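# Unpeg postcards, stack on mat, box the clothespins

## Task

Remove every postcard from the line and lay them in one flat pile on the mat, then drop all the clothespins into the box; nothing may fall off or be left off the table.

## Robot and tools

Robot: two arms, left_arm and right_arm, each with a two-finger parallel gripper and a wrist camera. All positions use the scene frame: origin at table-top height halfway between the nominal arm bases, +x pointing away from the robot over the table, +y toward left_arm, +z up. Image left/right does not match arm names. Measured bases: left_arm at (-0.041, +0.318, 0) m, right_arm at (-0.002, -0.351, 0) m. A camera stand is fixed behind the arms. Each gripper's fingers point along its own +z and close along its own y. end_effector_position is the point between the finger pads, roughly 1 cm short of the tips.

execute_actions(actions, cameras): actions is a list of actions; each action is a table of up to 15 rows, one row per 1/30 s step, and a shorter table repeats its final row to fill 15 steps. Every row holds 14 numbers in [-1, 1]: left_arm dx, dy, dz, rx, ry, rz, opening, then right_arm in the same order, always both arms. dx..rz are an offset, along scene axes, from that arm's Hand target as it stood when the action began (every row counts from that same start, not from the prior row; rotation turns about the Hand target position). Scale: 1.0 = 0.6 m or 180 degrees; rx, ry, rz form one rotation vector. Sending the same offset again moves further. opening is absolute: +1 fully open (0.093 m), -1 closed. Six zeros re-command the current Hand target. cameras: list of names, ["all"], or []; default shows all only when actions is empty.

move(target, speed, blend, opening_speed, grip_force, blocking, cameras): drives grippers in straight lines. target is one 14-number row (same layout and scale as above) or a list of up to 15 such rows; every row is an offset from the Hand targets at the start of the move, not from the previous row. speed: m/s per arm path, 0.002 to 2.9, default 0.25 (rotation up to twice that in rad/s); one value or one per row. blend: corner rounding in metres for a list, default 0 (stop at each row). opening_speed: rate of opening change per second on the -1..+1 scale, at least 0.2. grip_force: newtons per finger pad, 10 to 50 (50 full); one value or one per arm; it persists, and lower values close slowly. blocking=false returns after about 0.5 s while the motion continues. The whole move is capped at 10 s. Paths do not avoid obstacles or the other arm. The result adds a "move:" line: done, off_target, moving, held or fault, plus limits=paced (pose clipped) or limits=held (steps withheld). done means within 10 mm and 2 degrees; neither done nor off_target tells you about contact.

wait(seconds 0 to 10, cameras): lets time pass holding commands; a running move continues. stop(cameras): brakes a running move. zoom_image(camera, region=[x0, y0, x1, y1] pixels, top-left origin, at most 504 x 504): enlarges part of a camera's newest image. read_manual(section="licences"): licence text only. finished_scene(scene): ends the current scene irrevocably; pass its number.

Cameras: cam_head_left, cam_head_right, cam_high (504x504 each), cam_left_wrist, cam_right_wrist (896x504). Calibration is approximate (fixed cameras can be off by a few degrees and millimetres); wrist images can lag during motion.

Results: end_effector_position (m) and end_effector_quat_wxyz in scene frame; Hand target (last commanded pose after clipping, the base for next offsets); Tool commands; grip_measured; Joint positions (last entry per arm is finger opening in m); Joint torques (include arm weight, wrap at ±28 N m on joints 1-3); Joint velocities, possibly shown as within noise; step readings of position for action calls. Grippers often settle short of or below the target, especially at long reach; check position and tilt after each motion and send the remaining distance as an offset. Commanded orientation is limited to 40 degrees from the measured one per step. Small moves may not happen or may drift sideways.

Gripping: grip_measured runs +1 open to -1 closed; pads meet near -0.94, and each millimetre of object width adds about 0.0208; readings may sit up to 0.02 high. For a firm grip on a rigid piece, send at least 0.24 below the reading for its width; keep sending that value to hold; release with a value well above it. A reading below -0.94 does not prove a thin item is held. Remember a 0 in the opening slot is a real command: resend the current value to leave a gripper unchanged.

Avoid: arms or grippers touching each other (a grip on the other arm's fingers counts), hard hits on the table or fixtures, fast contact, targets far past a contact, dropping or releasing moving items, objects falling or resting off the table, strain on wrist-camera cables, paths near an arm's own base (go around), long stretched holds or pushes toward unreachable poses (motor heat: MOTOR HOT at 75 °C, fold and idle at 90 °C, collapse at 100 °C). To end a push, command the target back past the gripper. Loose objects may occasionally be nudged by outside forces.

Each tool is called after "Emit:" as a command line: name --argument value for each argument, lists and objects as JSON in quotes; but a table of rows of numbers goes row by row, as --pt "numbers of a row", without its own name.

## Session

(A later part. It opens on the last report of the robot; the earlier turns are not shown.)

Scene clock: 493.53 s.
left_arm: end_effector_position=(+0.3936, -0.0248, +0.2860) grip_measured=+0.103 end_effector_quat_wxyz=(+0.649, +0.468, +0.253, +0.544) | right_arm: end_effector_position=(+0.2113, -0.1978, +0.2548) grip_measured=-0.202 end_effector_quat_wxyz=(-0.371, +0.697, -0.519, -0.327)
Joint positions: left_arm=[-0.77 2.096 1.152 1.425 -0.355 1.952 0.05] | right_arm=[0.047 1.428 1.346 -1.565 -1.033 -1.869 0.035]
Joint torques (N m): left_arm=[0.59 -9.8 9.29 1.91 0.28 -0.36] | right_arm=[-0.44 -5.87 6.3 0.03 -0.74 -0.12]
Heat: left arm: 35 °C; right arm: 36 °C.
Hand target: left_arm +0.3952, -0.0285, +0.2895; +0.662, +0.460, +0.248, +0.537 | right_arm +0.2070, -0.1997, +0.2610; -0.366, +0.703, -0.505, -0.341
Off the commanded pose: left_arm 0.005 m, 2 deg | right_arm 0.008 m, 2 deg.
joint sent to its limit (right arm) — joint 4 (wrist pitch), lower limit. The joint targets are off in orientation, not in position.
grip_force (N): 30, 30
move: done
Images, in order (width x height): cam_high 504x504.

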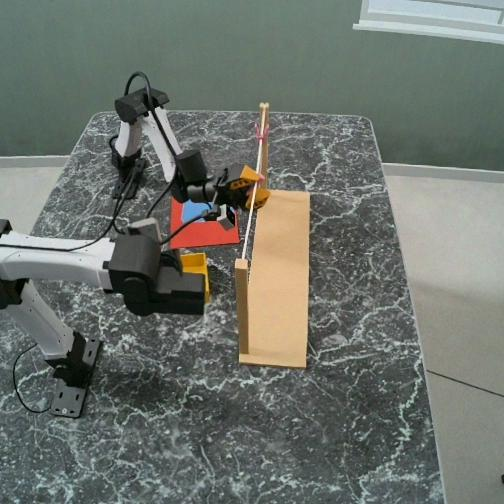

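Emit:
move --target '[-0.0078, 0, 0.0185, 0, 0, 0, -0.233, 0, 0, 0, 0, 0, 0, -0.2]' --speed 0.02 --opening_speed 0.5 --cameras '["cam_high"]'

Emit:
zoom_image --camera "cam_high" --region '[200, 150, 290, 225]'

Scene clock: 495.80 s.
left_arm: end_effector_position=(+0.3939, -0.0252, +0.2885) grip_measured=-0.230 end_effector_quat_wxyz=(+0.651, +0.466, +0.252, +0.544) | right_arm: end_effector_position=(+0.2113, -0.1978, +0.2548) grip_measured=-0.202 end_effector_quat_wxyz=(-0.371, +0.697, -0.519, -0.327)
Joint positions: left_arm=[-0.77 2.096 1.159 1.424 -0.354 1.952 0.034] | right_arm=[0.047 1.428 1.346 -1.565 -1.033 -1.869 0.035]
Joint torques (N m): left_arm=[-0.14 -12.85 8.13 1.61 0.19 -0.32] | right_arm=[-0.42 -5.87 6.42 0.01 -0.76 -0.1]
Heat: left arm: 36 °C; right arm: 36 °C.
Hand target: left_arm +0.3906, -0.0284, +0.3005; +0.662, +0.460, +0.248, +0.537 | right_arm +0.2070, -0.1997, +0.2610; -0.366, +0.703, -0.505, -0.341
Off the commanded pose: left_arm 0.013 m, 2 deg | right_arm 0.008 m, 2 deg.
joint sent to its limit (right arm) — joint 4 (wrist pitch), lower limit. The joint targets are off in orientation, not in position.
grip_force (N): 30, 30
move: off_target (left_arm)
Images, in order (width x height): cam_high 504x504.

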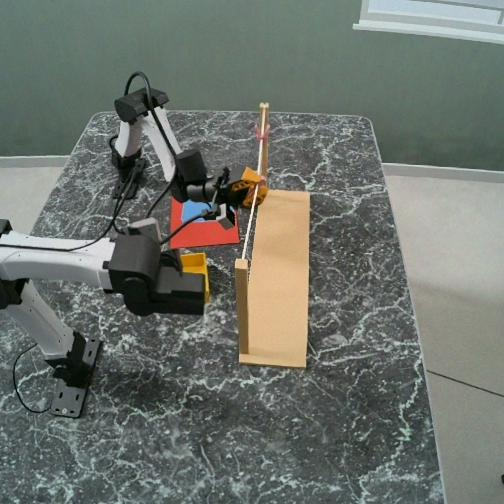

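Scaled by 5.600 from the camera's 504x504 image, which has a finer 720x720 frame.

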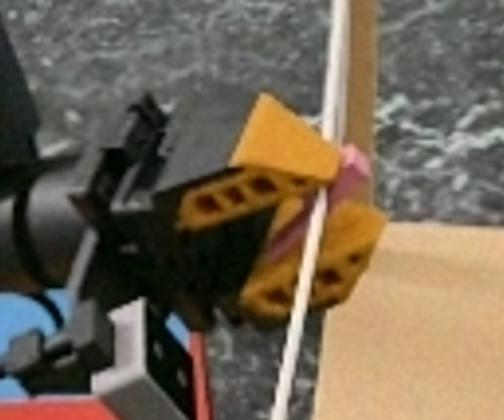

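Emit:
move --target '[-0.0577, 0.0017, 0.0025, 0, 0, 0, -0.18, 0, 0, 0, 0, 0, 0, -0.2]' --speed 0.04 --cameras '["cam_high", "cam_left_wrist"]'

Emit:
zoom_image --camera "cam_high" --region '[200, 150, 290, 225]'

Scene clock: 497.70 s.
left_arm: end_effector_position=(+0.3645, -0.0357, +0.2805) grip_measured=-0.182 end_effector_quat_wxyz=(+0.648, +0.486, +0.248, +0.532) | right_arm: end_effector_position=(+0.2113, -0.1978, +0.2548) grip_measured=-0.202 end_effector_quat_wxyz=(-0.371, +0.697, -0.519, -0.327)
Joint positions: left_arm=[-0.832 2.042 1.069 1.425 -0.386 1.967 0.036] | right_arm=[0.047 1.428 1.346 -1.565 -1.033 -1.869 0.035]
Joint torques (N m): left_arm=[-0.13 -13.72 5.87 2.16 -0.01 -0.14] | right_arm=[-0.42 -5.76 6.32 0.04 -0.74 -0.12]
Heat: left arm: 37 °C; right arm: 36 °C.
Hand target: left_arm +0.3559, -0.0275, +0.3020; +0.662, +0.460, +0.248, +0.537 | right_arm +0.2070, -0.1997, +0.2610; -0.366, +0.703, -0.505, -0.341
Off the commanded pose: left_arm 0.025 m, 4 deg | right_arm 0.008 m, 2 deg.
joint sent to its limit (right arm) — joint 4 (wrist pitch), lower limit. The joint targets are off in orientation, not in position.
grip_force (N): 30, 30
move: off_target (left_arm)
camera_calibration:
cam_left_wrist: T_world_to_cam=[[0.458334, 0.0427599, -0.887751, 0.0856501], [-0.0529003, 0.998384, 0.0207769, 0.0905377], [0.887205, 0.0374396, 0.459855, -0.363279], [0, 0, 0, 1]] pos_world=[0.287836, -0.0804528, 0.24121]
Images, in order (width x height): cam_high 504x504, cam_left_wrist 896x504.

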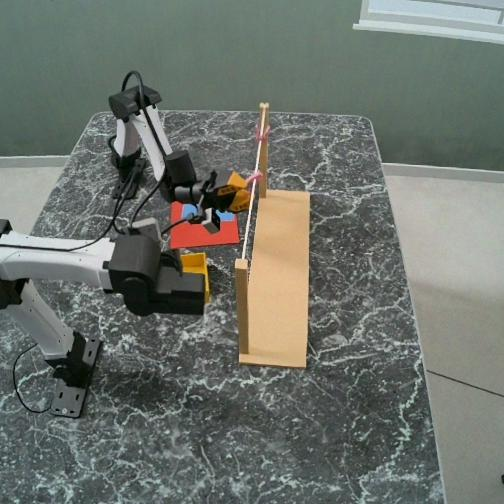

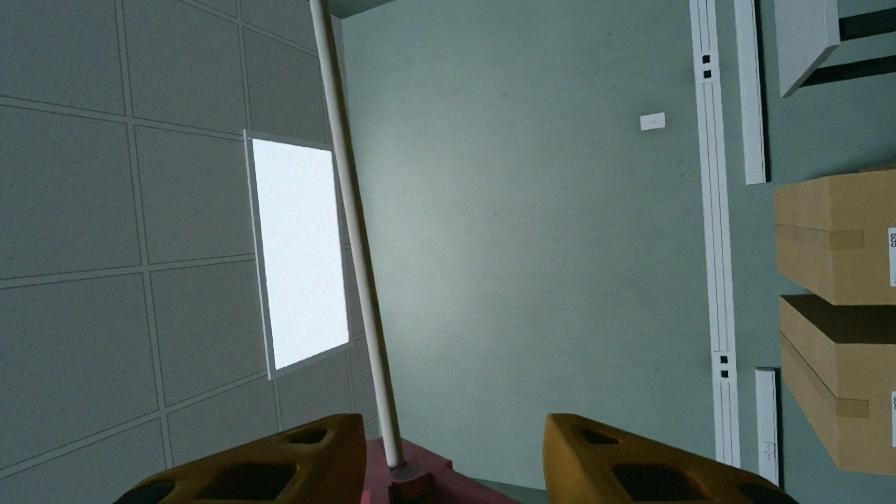

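Scaled by 5.600 from the camera's 504x504 image, which has a finer 720x720 frame.

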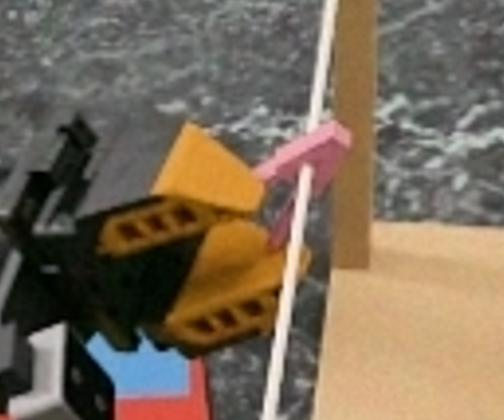

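Emit:
move --target '[-0.012, 0.012, 0.02, 0, 0, 0, -0.18, 0, 0, 0, 0, 0, 0, -0.2]' --speed 0.05 --cameras '["cam_high", "cam_left_wrist"]'

Emit:
zoom_image --camera "cam_high" --region '[200, 150, 290, 225]'

Scene clock: 500.27 s.
left_arm: end_effector_position=(+0.3556, -0.0254, +0.3006) grip_measured=-0.182 end_effector_quat_wxyz=(+0.655, +0.473, +0.247, +0.535) | right_arm: end_effector_position=(+0.2113, -0.1978, +0.2548) grip_measured=-0.202 end_effector_quat_wxyz=(-0.371, +0.697, -0.519, -0.327)
Joint positions: left_arm=[-0.832 1.975 1.036 1.421 -0.387 1.969 0.036] | right_arm=[0.047 1.428 1.346 -1.565 -1.033 -1.869 0.035]
Joint torques (N m): left_arm=[-0.24 -12.82 5.97 1.87 -0.03 -0.15] | right_arm=[-0.42 -5.81 6.35 0.04 -0.74 -0.14]
Heat: left arm: 38 °C; right arm: 36 °C.
Hand target: left_arm +0.3488, -0.0203, +0.3139; +0.662, +0.460, +0.248, +0.537 | right_arm +0.2070, -0.1997, +0.2610; -0.366, +0.703, -0.505, -0.341
Off the commanded pose: left_arm 0.016 m, 2 deg | right_arm 0.008 m, 2 deg.
joint sent to its limit (right arm) — joint 4 (wrist pitch), lower limit. The joint targets are off in orientation, not in position.
grip_force (N): 30, 30
move: off_target (left_arm)
camera_calibration:
cam_left_wrist: T_world_to_cam=[[0.476184, 0.0246832, -0.878999, 0.0977492], [-0.0550807, 0.99848, -0.00180076, 0.0869286], [0.877619, 0.0492734, 0.47682, -0.366326], [0, 0, 0, 1]] pos_world=[0.279736, -0.0711591, 0.260749]
Images, in order (width x height): cam_high 504x504, cam_left_wrist 896x504.

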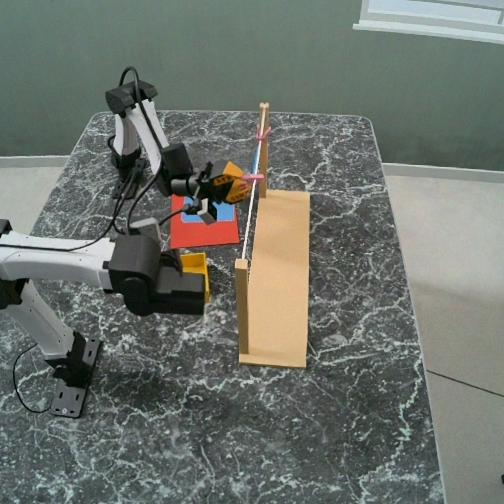

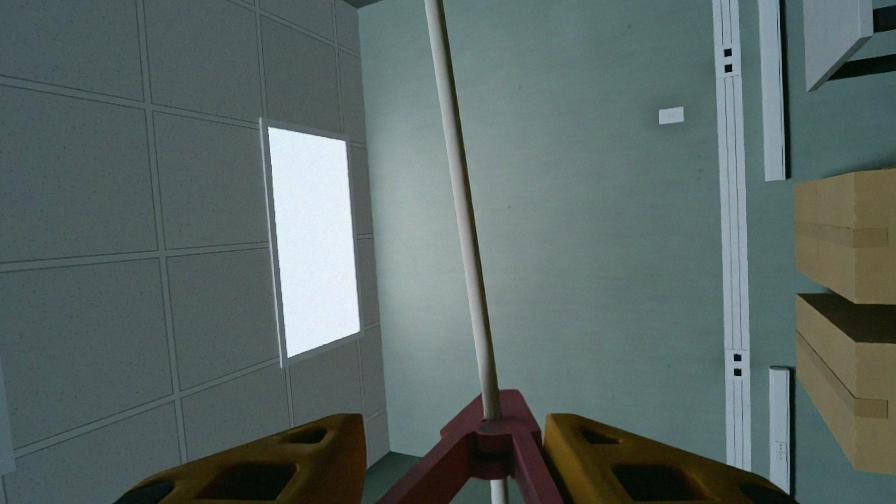

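Scaled by 5.600 from the camera's 504x504 image, which has a finer 720x720 frame.

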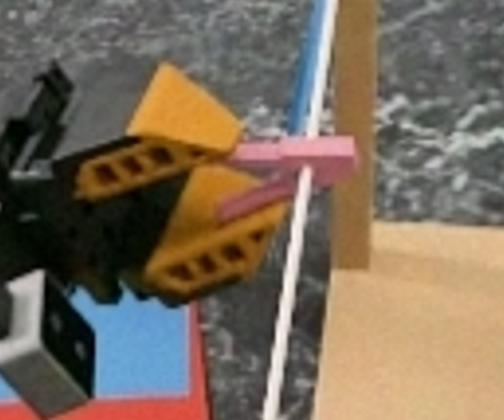

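Emit:
move --target '[-0.0168, 0, -0.026, 0, 0, 0, -0.18, 0, 0, 0, 0, 0, 0, -0.2]' --speed 0.05 --cameras '["cam_high", "cam_left_wrist"]'

Emit:
zoom_image --camera "cam_high" --region '[200, 150, 290, 225]'

Scene clock: 502.07 s.
left_arm: end_effector_position=(+0.3464, -0.0281, +0.2824) grip_measured=-0.182 end_effector_quat_wxyz=(+0.644, +0.492, +0.247, +0.531) | right_arm: end_effector_position=(+0.2113, -0.1978, +0.2548) grip_measured=-0.202 end_effector_quat_wxyz=(-0.371, +0.697, -0.519, -0.327)
Joint positions: left_arm=[-0.853 1.975 0.985 1.433 -0.404 1.978 0.036] | right_arm=[0.047 1.428 1.346 -1.565 -1.033 -1.869 0.035]
Joint torques (N m): left_arm=[-0.24 -10.92 5.82 2.54 -0.05 -0.15] | right_arm=[-0.44 -5.82 6.37 0.04 -0.73 -0.12]
Heat: left arm: 39 °C; right arm: 36 °C.
Hand target: left_arm +0.3386, -0.0204, +0.2982; +0.662, +0.460, +0.248, +0.537 | right_arm +0.2070, -0.1997, +0.2610; -0.366, +0.703, -0.505, -0.341
Off the commanded pose: left_arm 0.019 m, 4 deg | right_arm 0.008 m, 2 deg.
joint sent to its limit (right arm) — joint 4 (wrist pitch), lower limit. The joint targets are off in orientation, not in position.
grip_force (N): 30, 30
move: off_target (left_arm)
camera_calibration:
cam_left_wrist: T_world_to_cam=[[0.451195, 0.0517431, -0.890924, 0.0989243], [-0.0517467, 0.998155, 0.0317645, 0.0784278], [0.890924, 0.0317704, 0.45304, -0.347855], [0, 0, 0, 1]] pos_world=[0.269336, -0.0723502, 0.243235]
Images, in order (width x height): cam_high 504x504, cam_left_wrist 896x504.

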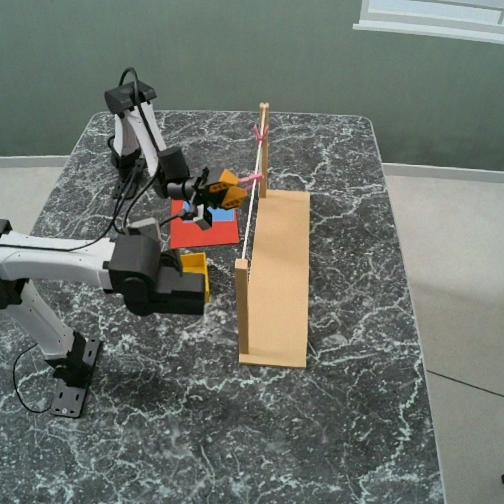

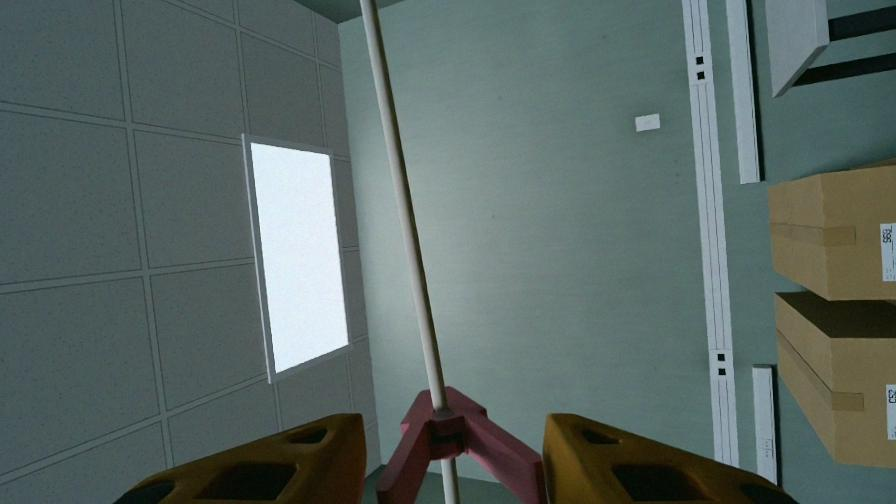

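Scaled by 5.600 from the camera's 504x504 image, which has a finer 720x720 frame.

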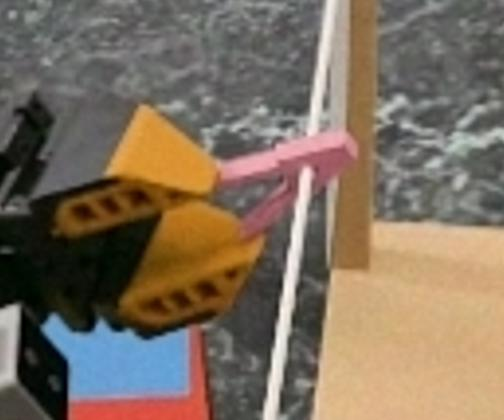

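Emit:
move --target '[0, 0, 0, 0, 0, 0, -0.74, 0, 0, 0, 0, 0, 0, -0.2]' --speed 0.05 --opening_speed 0.4 --grip_force '[30, 30]' --cameras '["cam_left_wrist", "cam_high"]'

Emit:
zoom_image --camera "cam_high" --region '[200, 150, 290, 225]'

Scene clock: 505.07 s.
left_arm: end_effector_position=(+0.3465, -0.0279, +0.2824) grip_measured=-0.672 end_effector_quat_wxyz=(+0.644, +0.492, +0.248, +0.531) | right_arm: end_effector_position=(+0.2113, -0.1978, +0.2548) grip_measured=-0.202 end_effector_quat_wxyz=(-0.371, +0.697, -0.519, -0.327)
Joint positions: left_arm=[-0.853 1.975 0.985 1.433 -0.405 1.979 0.013] | right_arm=[0.047 1.428 1.346 -1.565 -1.033 -1.869 0.035]
Joint torques (N m): left_arm=[-0.14 -10.91 5.85 2.53 -0.03 -0.16] | right_arm=[-0.47 -5.71 6.45 -0.03 -0.73 -0.13]
Heat: left arm: 40 °C; right arm: 36 °C.
Hand target: left_arm +0.3386, -0.0204, +0.2982; +0.662, +0.460, +0.248, +0.537 | right_arm +0.2070, -0.1997, +0.2610; -0.366, +0.703, -0.505, -0.341
Off the commanded pose: left_arm 0.019 m, 4 deg | right_arm 0.008 m, 2 deg.
joint sent to its limit (right arm) — joint 4 (wrist pitch), lower limit. The joint targets are off in orientation, not in position.
grip_force (N): 30, 30
move: off_target (left_arm)
camera_calibration:
cam_left_wrist: T_world_to_cam=[[0.451091, 0.0525974, -0.890927, 0.0989648], [-0.0530251, 0.998078, 0.0320758, 0.0786001], [0.890901, 0.0327723, 0.453013, -0.347862], [0, 0, 0, 1]] pos_world=[0.269436, -0.072254, 0.243235]
Images, in order (width x height): cam_high 504x504, cam_left_wrist 896x504.

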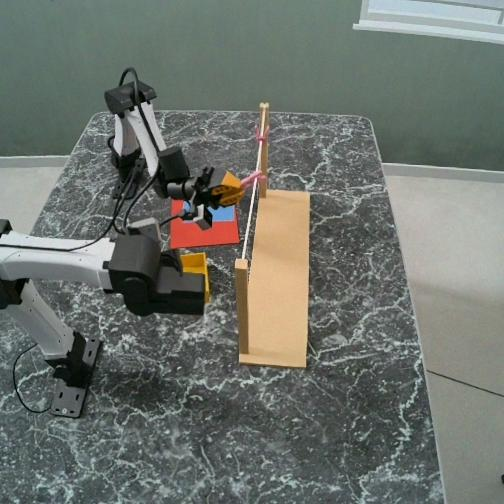

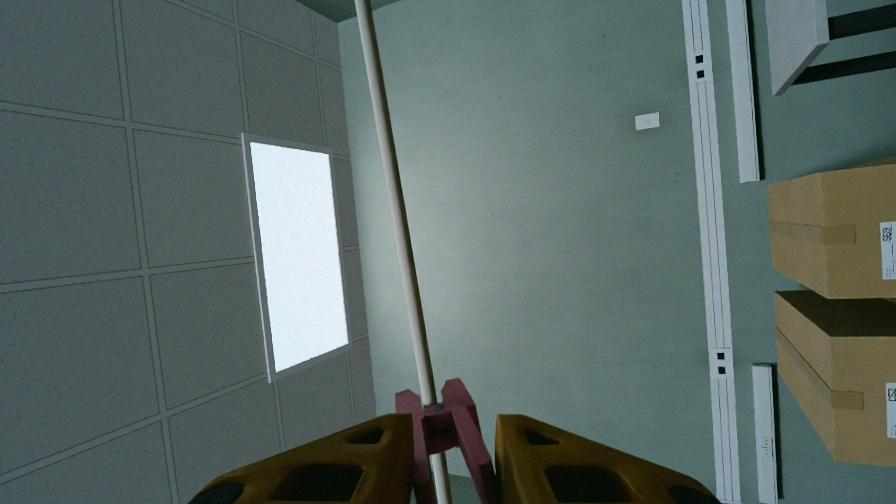

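Scaled by 5.600 from the camera's 504x504 image, which has a finer 720x720 frame.

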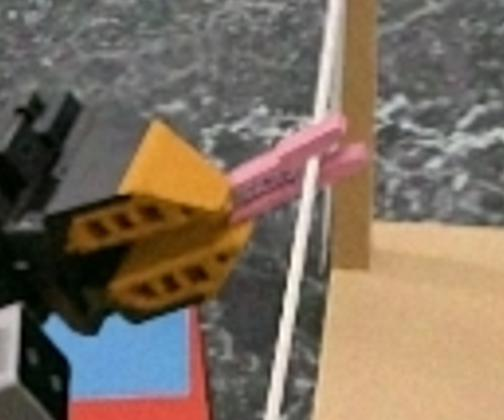

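Emit:
move --target '[-0.0905, 0, -0.0425, 0, 0, 0, -0.74, 0, 0, 0, 0, 0, 0, -0.2]' --speed 0.06 --cameras '["cam_left_wrist", "cam_high"]'

Emit:
zoom_image --camera "cam_high" --region '[180, 130, 300, 230]'

Scene clock: 507.10 s.
left_arm: end_effector_position=(+0.2947, -0.0337, +0.2366) grip_measured=-0.683 end_effector_quat_wxyz=(+0.610, +0.546, +0.251, +0.516) | right_arm: end_effector_position=(+0.2113, -0.1978, +0.2548) grip_measured=-0.202 end_effector_quat_wxyz=(-0.371, +0.697, -0.519, -0.327)
Joint positions: left_arm=[-0.979 1.921 0.796 1.451 -0.521 2.009 0.012] | right_arm=[0.047 1.428 1.346 -1.565 -1.033 -1.869 0.035]
Joint torques (N m): left_arm=[-0.13 -11.74 5.37 3.11 -0.03 -0.13] | right_arm=[-0.39 -5.79 6.35 0.02 -0.73 -0.1]
Heat: left arm: 40 °C; right arm: 36 °C.
Hand target: left_arm +0.2844, -0.0203, +0.2728; +0.662, +0.460, +0.248, +0.537 | right_arm +0.2070, -0.1997, +0.2610; -0.366, +0.703, -0.505, -0.341
Off the commanded pose: left_arm 0.040 m, 12 deg | right_arm 0.008 m, 2 deg.
joint sent to its limit (left arm) — joint 4 (wrist pitch), upper limit. The joint targets are off in orientation, not in position.
joint sent to its limit (right arm) — joint 4 (wrist pitch), lower limit. The joint targets are off in orientation, not in position.
grip_force (N): 30, 30
move: off_target (left_arm)
camera_calibration:
cam_left_wrist: T_world_to_cam=[[0.366579, 0.133501, -0.920759, 0.11658], [-0.0378073, 0.990972, 0.128629, 0.0556075], [0.929618, -0.0123414, 0.368317, -0.273754], [0, 0, 0, 1]] pos_world=[0.213853, -0.0740477, 0.201018]
Images, in order (width x height): cam_high 504x504, cam_left_wrist 896x504.

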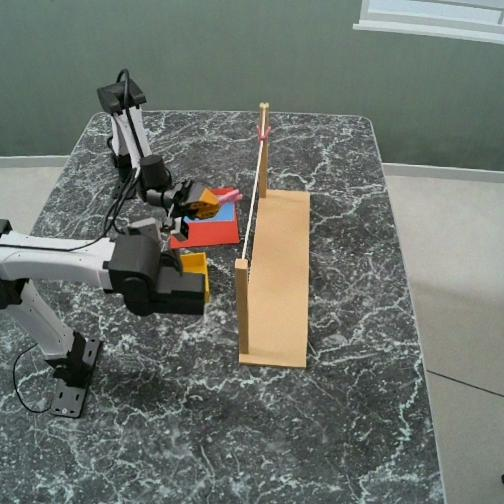

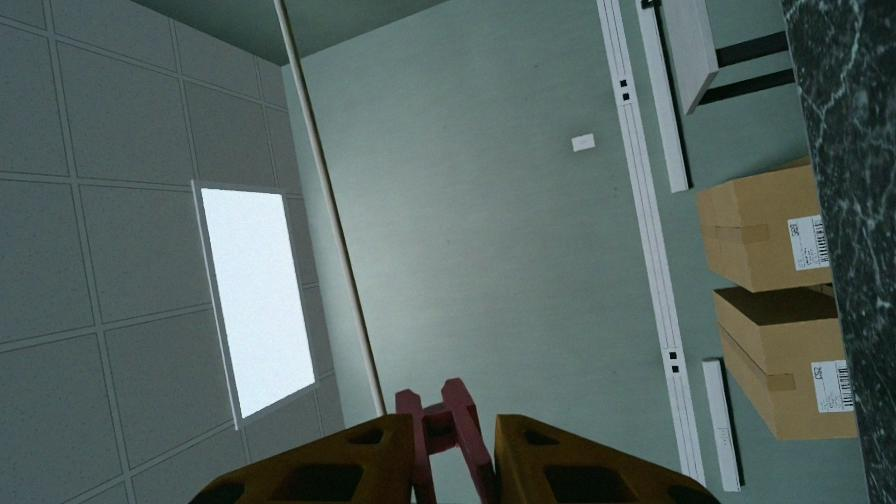

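Scaled by 4.200 from the camera's 504x504 image, which has a finer 720x720 frame.

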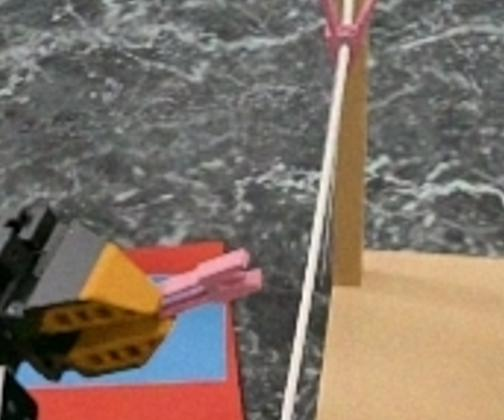

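Emit:
move --target '[-0.0573, -0.0828, -0.1713, 0.198, 0.471, 0, -0.74, 0, 0, 0, 0, 0, 0, -0.2]' --speed 0.4 --cameras '["cam_left_wrist", "cam_head_left"]'

Emit:
zoom_image --camera "cam_head_left" --region '[180, 230, 310, 380]'

Scene clock: 511.33 s.
left_arm: end_effector_position=(+0.2487, -0.0665, +0.1713) grip_measured=-0.685 end_effector_quat_wxyz=(+0.167, +0.861, +0.457, +0.147) | right_arm: end_effector_position=(+0.2113, -0.1978, +0.2548) grip_measured=-0.202 end_effector_quat_wxyz=(-0.371, +0.697, -0.519, -0.327)
Joint positions: left_arm=[-1.014 2.074 2.022 -1.154 -0.268 1.196 0.012] | right_arm=[0.047 1.428 1.346 -1.565 -1.033 -1.869 0.035]
Joint torques (N m): left_arm=[0.66 -10.1 10.09 0.92 0.07 -0.24] | right_arm=[-0.34 -5.79 6.32 0.04 -0.74 -0.12]
Heat: left arm: 40 °C; right arm: 36 °C.
Hand target: left_arm +0.2500, -0.0701, +0.1700; +0.168, +0.860, +0.462, +0.138 | right_arm +0.2070, -0.1997, +0.2610; -0.366, +0.703, -0.505, -0.341
Off the commanded pose: left_arm 0.004 m, 1 deg | right_arm 0.008 m, 2 deg.
joint sent to its limit (right arm) — joint 4 (wrist pitch), lower limit. The joint targets are off in orientation, not in position.
grip_force (N): 30, 30
move: done
camera_calibration:
cam_left_wrist: T_world_to_cam=[[-0.72977, 0.531598, -0.429929, 0.292731], [0.333584, 0.825759, 0.454801, -0.0645321], [0.596789, 0.188483, -0.779947, 0.0855483], [0, 0, 0, 1]] pos_world=[0.184099, -0.118452, 0.221926]
Images, in order (width x height): cam_head_left 504x504, cam_left_wrist 896x504.

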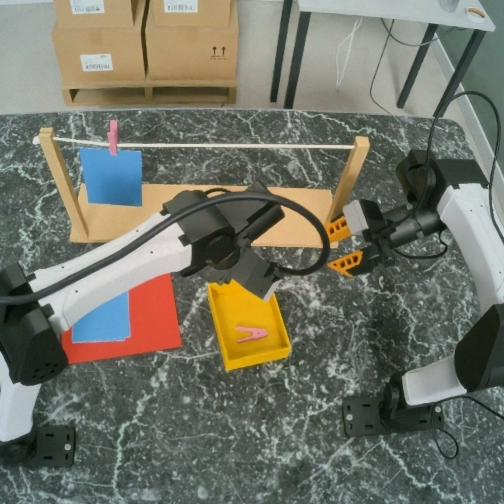

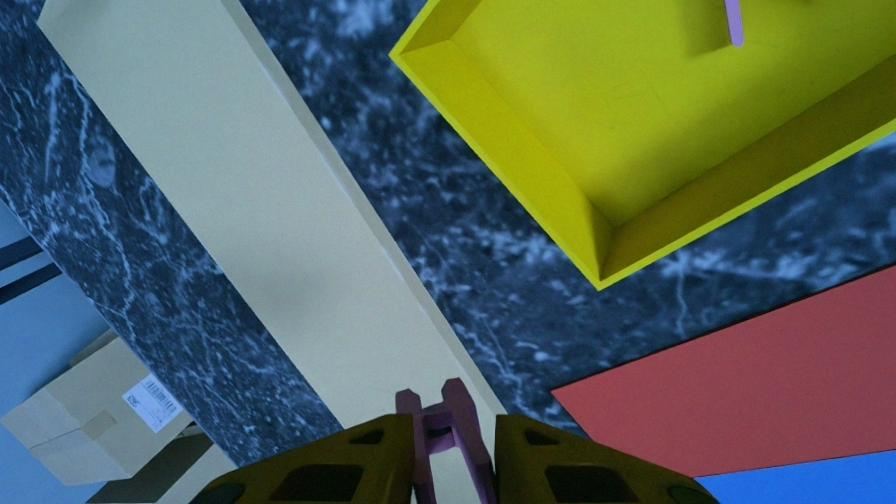

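Scaled by 3.360 from the camera's 504x504 image, which has a finer 720x720 frame.

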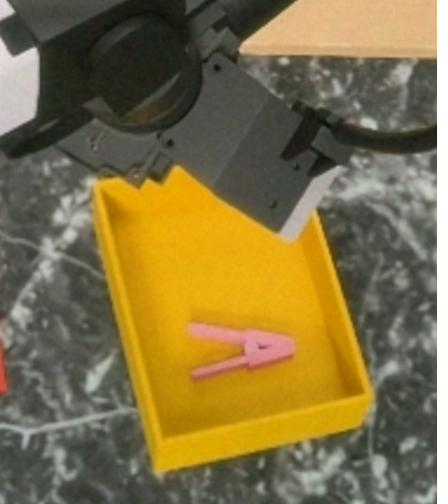

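Emit:
move --target '[-0.0512, -0.0308, -0.0017, 0, 0, 0, -0.74, -0.033, -0.133, 0.033, 0, 0, 0, -0.2]' --speed 0.15 --cameras '["cam_left_wrist", "cam_head_left"]'

Scene clock: 516.67 s.
left_arm: end_effector_position=(+0.2163, -0.0862, +0.1689) grip_measured=-0.685 end_effector_quat_wxyz=(+0.168, +0.863, +0.458, +0.133) | right_arm: end_effector_position=(+0.1897, -0.2788, +0.2791) grip_measured=-0.202 end_effector_quat_wxyz=(-0.437, +0.646, -0.615, -0.114)
Joint positions: left_arm=[-1.094 2.086 2.039 -1.181 -0.268 1.115 0.012] | right_arm=[-0.347 1.064 1.262 -1.57 -0.922 -1.877 0.035]
Joint torques (N m): left_arm=[0.21 -10.22 10.02 0.87 -0.25 -0.25] | right_arm=[0.36 -1.44 6.67 0.44 -0.56 -0.02]
Heat: left arm: 40 °C; right arm: 36 °C.
Hand target: left_arm +0.2192, -0.0886, +0.1691; +0.168, +0.860, +0.462, +0.138 | right_arm +0.1871, -0.2795, +0.2808; -0.366, +0.703, -0.505, -0.341
Off the commanded pose: left_arm 0.004 m, 1 deg | right_arm 0.003 m, 31 deg.
joint sent to its limit (right arm) — joint 4 (wrist pitch), lower limit. The joint targets are off in orientation, not in position.
grip_force (N): 30, 30
move: off_target (right_arm)
camera_calibration:
cam_left_wrist: T_world_to_cam=[[-0.737129, 0.530288, -0.418849, 0.278079], [0.348937, 0.829494, 0.436099, -0.0361943], [0.578691, 0.17531, -0.796482, 0.112235], [0, 0, 0, 1]] pos_world=[0.15266, -0.137115, 0.22165]
Images, in order (width x height): cam_head_left 504x504, cam_left_wrist 896x504.

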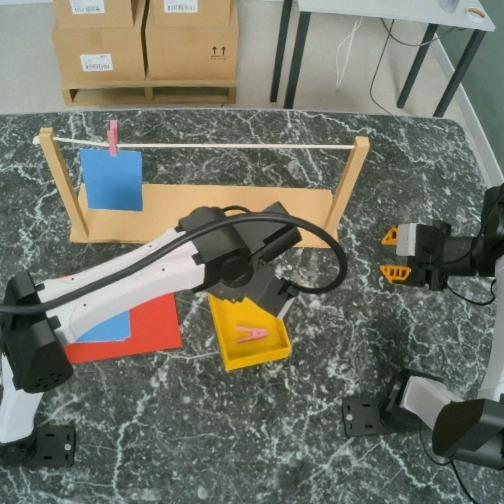

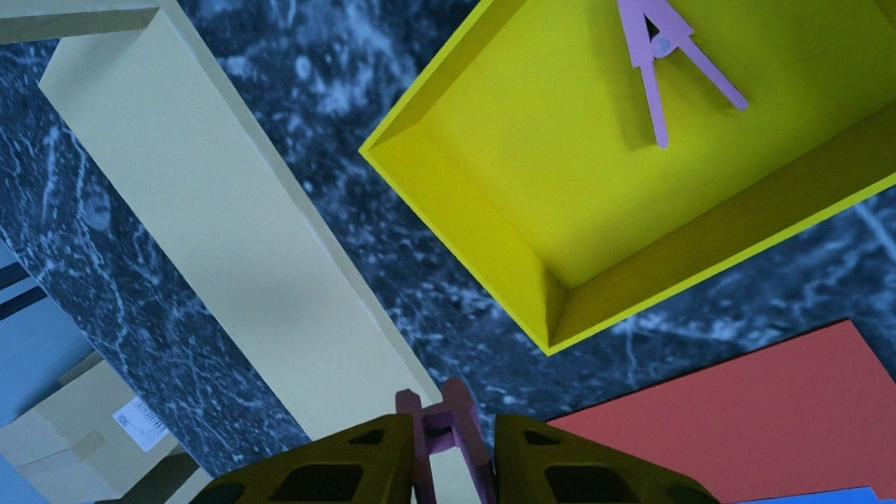

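Emit:
move --target '[0.0128, 0.017, -0.205, 0, 0, 0, -0.74, 0, 0, 0, 0, 0, 0, -0.2]' --speed 0.15 --cameras '["cam_left_wrist"]'

Scene clock: 519.23 s.
left_arm: end_effector_position=(+0.2247, -0.0809, +0.0563) grip_measured=-0.691 end_effector_quat_wxyz=(+0.175, +0.858, +0.463, +0.136) | right_arm: end_effector_position=(+0.1897, -0.2789, +0.2790) grip_measured=-0.202 end_effector_quat_wxyz=(-0.437, +0.646, -0.615, -0.114)
Joint positions: left_arm=[-1.073 2.086 1.582 -0.705 -0.268 1.124 0.012] | right_arm=[-0.347 1.064 1.262 -1.57 -0.921 -1.877 0.035]
Joint torques (N m): left_arm=[0.87 -10.29 6.32 1.11 -0.15 -0.04] | right_arm=[0.28 -1.4 6.69 0.45 -0.54 -0.04]
Heat: left arm: 41 °C; right arm: 36 °C.
Hand target: left_arm +0.2269, -0.0783, +0.0460; +0.168, +0.860, +0.461, +0.138 | right_arm +0.1878, -0.2785, +0.2803; -0.435, +0.646, -0.617, -0.115 (not the last commanded pose)
Off the commanded pose: left_arm 0.011 m, 1 deg | right_arm 0.003 m, 31 deg.
grip_force (N): 30, 30
move: off_target (left_arm, right_arm)
camera_calibration:
cam_left_wrist: T_world_to_cam=[[-0.739228, 0.515146, -0.433782, 0.23442], [0.333566, 0.839628, 0.428671, 0.010315], [0.585043, 0.17219, -0.792512, 0.0148811], [0, 0, 0, 1]] pos_world=[0.161143, -0.131984, 0.109059]
Images, in order (width x height): cam_left_wrist 896x504.

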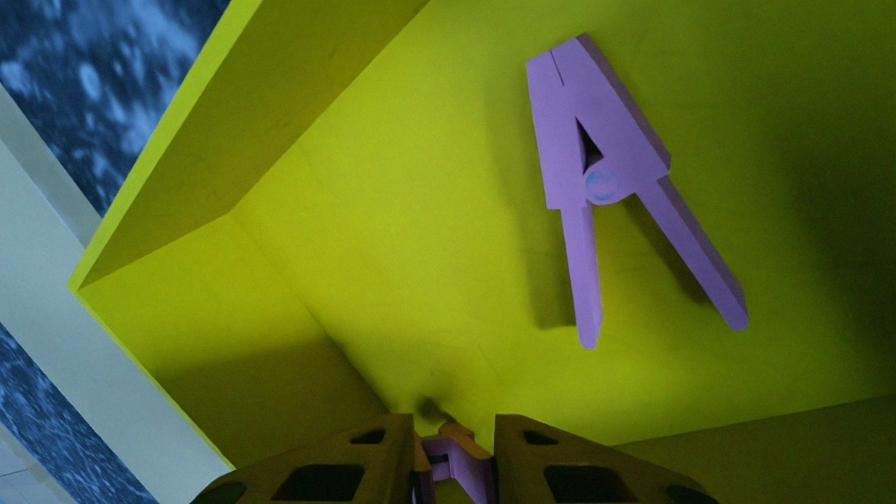

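Emit:
move --pt "0 0 -0.018 0 0 0 -0.74 0 0 0 0 0 0 -0.2" --pt "0 0 -0.018 0 0 0 -0.15 0 0 0 0 0 0 -0.2" --speed 0.06 --cameras '["cam_left_wrist"]'

Scene clock: 520.93 s.
left_arm: end_effector_position=(+0.2260, -0.0834, +0.0470) grip_measured=-0.152 end_effector_quat_wxyz=(+0.181, +0.857, +0.463, +0.136) | right_arm: end_effector_position=(+0.1897, -0.2789, +0.2790) grip_measured=-0.202 end_effector_quat_wxyz=(-0.437, +0.646, -0.615, -0.114)
Joint positions: left_arm=[-1.073 2.098 1.558 -0.658 -0.268 1.126 0.038] | right_arm=[-0.347 1.064 1.262 -1.57 -0.921 -1.877 0.035]
Joint torques (N m): left_arm=[0.84 -10.28 6.17 1.06 -0.15 -0.06] | right_arm=[0.32 -1.47 6.68 0.45 -0.57 -0.03]
Heat: left arm: 41 °C; right arm: 36 °C.
Hand target: left_arm +0.2269, -0.0783, +0.0352; +0.168, +0.860, +0.462, +0.138 | right_arm +0.1878, -0.2785, +0.2803; -0.435, +0.646, -0.617, -0.115
Off the commanded pose: left_arm 0.013 m, 2 deg | right_arm 0.002 m, 0 deg.
grip_force (N): 30, 30
move: off_target (left_arm); target 2's new opening was sent with left_arm's hand 0.015 m and 2 deg from that target
camera_calibration:
cam_left_wrist: T_world_to_cam=[[-0.735831, 0.512365, -0.442758, 0.232097], [0.332605, 0.842998, 0.422763, 0.0166985], [0.589853, 0.163818, -0.790719, 0.00526339], [0, 0, 0, 1]] pos_world=[0.162126, -0.133857, 0.0998653]
Images, in order (width x height): cam_left_wrist 896x504.

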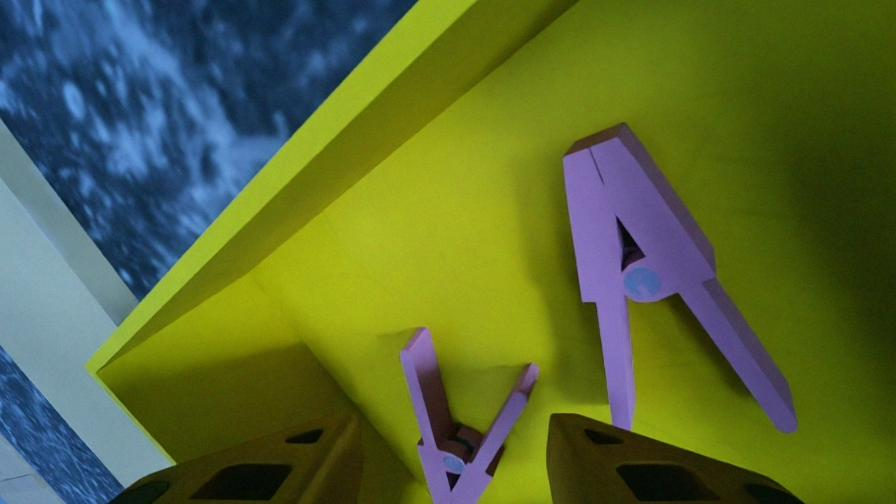

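Emit:
move --pt "0 0 0.2747 0 0 0 -0.15 0 0 0 0 0 0 -0.1" --pt "0.0385 0.4638 0.4913 -0.2478 0.0507 0.0524 -0.15 0.1227 0.3012 -0.0878 0.0878 0.023 0.008 -0.1" --pt "0.0385 0.4638 0.4913 -0.2478 0.0507 0.0524 1.0 0.2453 0.6025 -0.1755 0.1756 0.0459 0.0165 -0.1" --speed 0.3 --blend '[0.03, 0.05, 0]' --cameras '["cam_head_left", "cam_high", "cam_right_wrist"]'

Scene clock: 541.47 s.
left_arm: end_effector_position=(+0.2485, +0.2015, +0.3234) grip_measured=+0.999 end_effector_quat_wxyz=(+0.423, +0.698, +0.569, -0.100) | right_arm: end_effector_position=(+0.3302, +0.0761, +0.1692) grip_measured=-0.102 end_effector_quat_wxyz=(+0.535, -0.513, +0.582, +0.334)
Joint positions: left_arm=[0.013 1.397 1.651 -1.33 0.786 1.573 0.093] | right_arm=[0.765 1.921 1.09 0.593 -0.513 -0.284 0.04]
Joint torques (N m): left_arm=[0.7 -3.85 9.26 1.03 0.66 0.04] | right_arm=[0.61 -6.83 9.29 1.94 -0.04 0.02]
Heat: left arm: 42 °C; right arm: 36 °C.
Hand target: left_arm +0.2500, +0.1999, +0.3299; +0.433, +0.701, +0.558, -0.102 | right_arm +0.3349, +0.0830, +0.1750; +0.546, -0.509, +0.575, +0.335
Off the commanded pose: left_arm 0.007 m, 2 deg | right_arm 0.010 m, 2 deg.
grip_force (N): 30, 30
move: done; blend cut to 0 m at target 1
camera_calibration:
cam_right_wrist: T_world_to_cam=[[0.947701, -0.280328, 0.152572, -0.319529], [-0.0558977, -0.616444, -0.785412, 0.237096], [0.314225, 0.735808, -0.599874, 0.0270619], [0, 0, 0, 1]] pos_world=[0.307568, 0.0366707, 0.251203]
Images, in order (width x height): cam_head_left 504x504, cam_high 504x504, cam_right_wrist 896x504.

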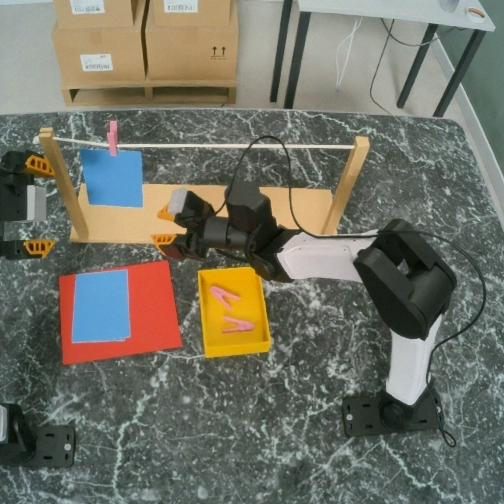

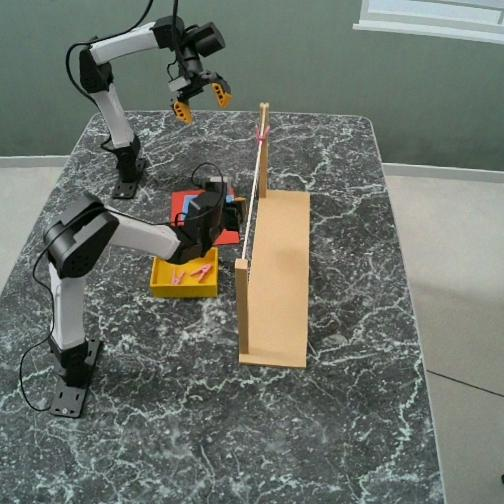

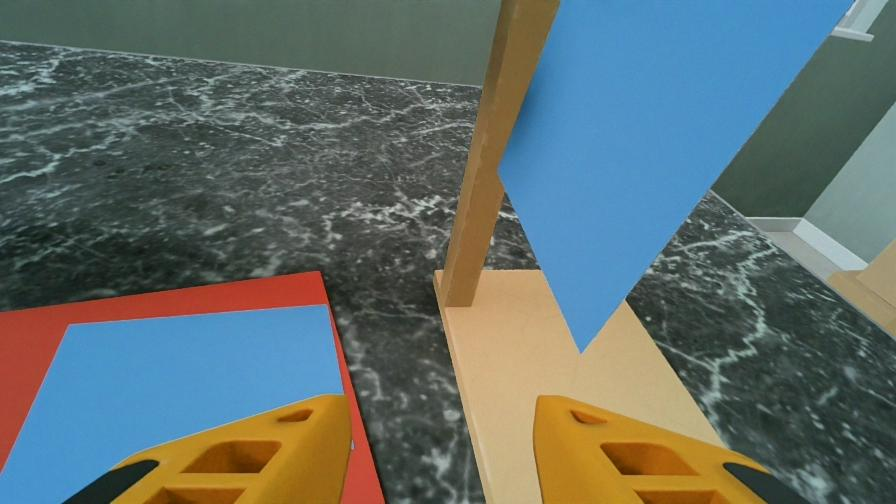

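Emit:
move --target '[0, 0, 0, 0, 0, 0, 1.0, 0.0667, 0.0, 0.003, 0, 0, 0, -0.1]' --speed 0.12 --cameras '["cam_right_wrist"]'

Scene clock: 543.37 s.
left_arm: end_effector_position=(+0.2485, +0.2015, +0.3234) grip_measured=+0.999 end_effector_quat_wxyz=(+0.423, +0.698, +0.569, -0.100) | right_arm: end_effector_position=(+0.3710, +0.0792, +0.1786) grip_measured=-0.102 end_effector_quat_wxyz=(+0.548, -0.505, +0.577, +0.334)
Joint positions: left_arm=[0.013 1.397 1.651 -1.33 0.786 1.573 0.093] | right_arm=[0.707 2.013 1.239 0.564 -0.559 -0.284 0.04]
Joint torques (N m): left_arm=[0.65 -3.81 9.28 1.03 0.67 0.03] | right_arm=[0.06 -7.6 9.63 1.7 -0.22 -0.11]
Heat: left arm: 41 °C; right arm: 37 °C.
Hand target: left_arm +0.2500, +0.1999, +0.3299; +0.433, +0.701, +0.558, -0.102 | right_arm +0.3750, +0.0830, +0.1768; +0.546, -0.509, +0.575, +0.335
Off the commanded pose: left_arm 0.007 m, 2 deg | right_arm 0.006 m, 1 deg.
grip_force (N): 30, 30
move: done
camera_calibration:
cam_right_wrist: T_world_to_cam=[[0.94173, -0.296463, 0.158917, -0.356355], [-0.0521672, -0.595455, -0.801693, 0.248542], [0.3323, 0.746688, -0.576224, 0.00590667], [0, 0, 0, 1]] pos_world=[0.346593, 0.037939, 0.259289]
Images, in order (width x height): cam_right_wrist 896x504.

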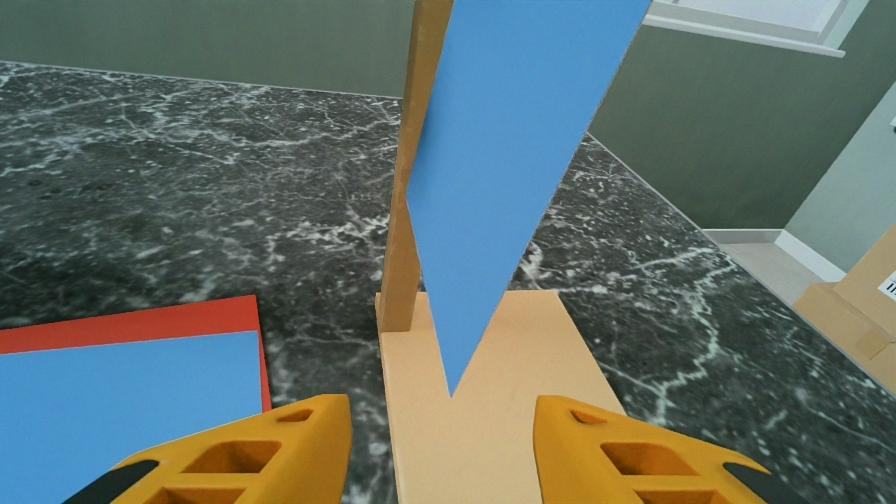

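Emit:
move --target '[0, 0, 0, 0, 0, 0, 1.0, 0.0212, 0.0633, -0.008, 0, 0, 0, -0.1]' --speed 0.08 --cameras '["cam_right_wrist"]'

Scene clock: 555.43 s.
left_arm: end_effector_position=(+0.2485, +0.2015, +0.3234) grip_measured=+0.999 end_effector_quat_wxyz=(+0.423, +0.698, +0.569, -0.100) | right_arm: end_effector_position=(+0.3838, +0.1158, +0.1754) grip_measured=-0.102 end_effector_quat_wxyz=(+0.548, -0.511, +0.571, +0.335)
Joint positions: left_arm=[0.013 1.397 1.651 -1.33 0.786 1.573 0.093] | right_arm=[0.747 2.135 1.414 0.519 -0.532 -0.285 0.04]
Joint torques (N m): left_arm=[0.69 -3.84 9.29 1.03 0.66 0.04] | right_arm=[0.54 -8.46 9.84 1.66 -0.02 -0.01]
Heat: left arm: 38 °C; right arm: 37 °C.
Hand target: left_arm +0.2500, +0.1999, +0.3299; +0.433, +0.701, +0.558, -0.102 | right_arm +0.3876, +0.1211, +0.1721; +0.546, -0.509, +0.575, +0.335
Off the commanded pose: left_arm 0.007 m, 2 deg | right_arm 0.007 m, 0 deg.
grip_force (N): 30, 30
move: done
camera_calibration:
cam_right_wrist: T_world_to_cam=[[0.944137, -0.283946, 0.167273, -0.360985], [-0.037152, -0.596045, -0.802091, 0.26279], [0.327453, 0.751069, -0.573298, -0.0267953], [0, 0, 0, 1]] pos_world=[0.359356, 0.0742599, 0.255803]
Images, in order (width x height): cam_right_wrist 896x504.

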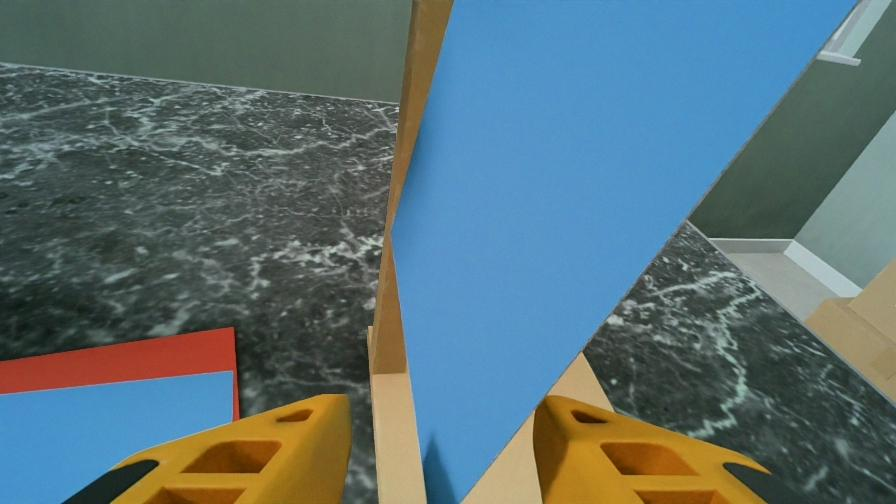

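Emit:
move --pt "0 0 0 0 0 0 1.0 0.016 0.012 0.0 0 0 0 -0.1" --pt "0 0 0 0 0 0 1.0 0.016 0.012 0.0 0 0 0 -1.0" --speed 0.06 --cameras '["cam_right_wrist", "cam_head_left"]'

Emit:
zoom_image --camera "cam_head_left" --region '[60, 110, 230, 260]'

Scene clock: 561.00 s.
left_arm: end_effector_position=(+0.2485, +0.2015, +0.3234) grip_measured=+0.999 end_effector_quat_wxyz=(+0.423, +0.698, +0.569, -0.100) | right_arm: end_effector_position=(+0.3928, +0.1238, +0.1756) grip_measured=-0.971 end_effector_quat_wxyz=(+0.548, -0.511, +0.572, +0.335)
Joint positions: left_arm=[0.013 1.397 1.651 -1.33 0.786 1.573 0.093] | right_arm=[0.747 2.176 1.481 0.49 -0.531 -0.285 0]
Joint torques (N m): left_arm=[0.66 -3.82 9.25 1.03 0.68 0.04] | right_arm=[0.35 -8.61 9.88 1.63 -0.04 -0.02]
Heat: left arm: 37 °C; right arm: 38 °C.
Hand target: left_arm +0.2500, +0.1999, +0.3299; +0.433, +0.701, +0.558, -0.102 | right_arm +0.3972, +0.1283, +0.1720; +0.546, -0.509, +0.575, +0.335
Off the commanded pose: left_arm 0.007 m, 2 deg | right_arm 0.007 m, 0 deg.
grip_force (N): 30, 30
move: done
camera_calibration:
cam_right_wrist: T_world_to_cam=[[0.94412, -0.284177, 0.166976, -0.367037], [-0.0377455, -0.596484, -0.801737, 0.268352], [0.327433, 0.750634, -0.573879, -0.035431], [0, 0, 0, 1]] pos_world=[0.368257, 0.0823597, 0.256101]
Images, in order (width x height): cam_head_left 504x504, cam_right_wrist 896x504.

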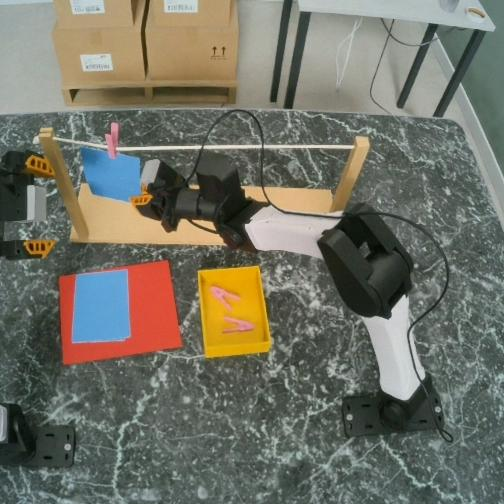

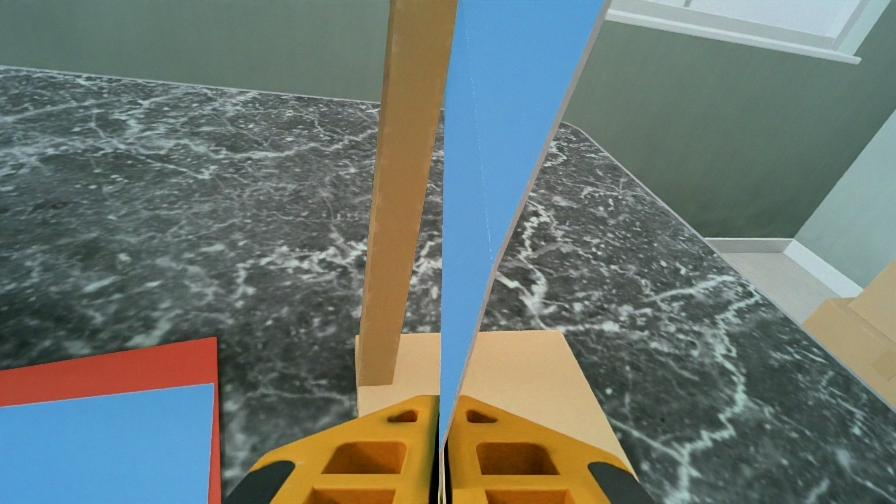

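Scaled by 2.965 from the camera's 504x504 image, which has a finer 720x720 frame.

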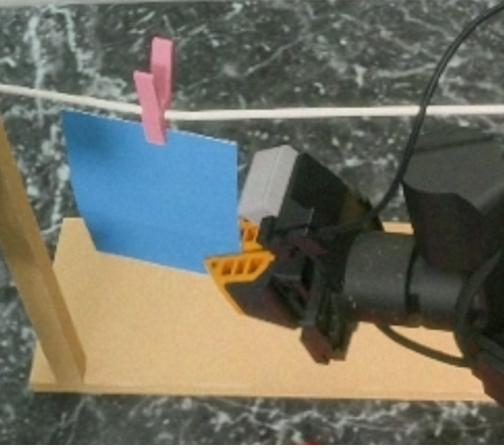

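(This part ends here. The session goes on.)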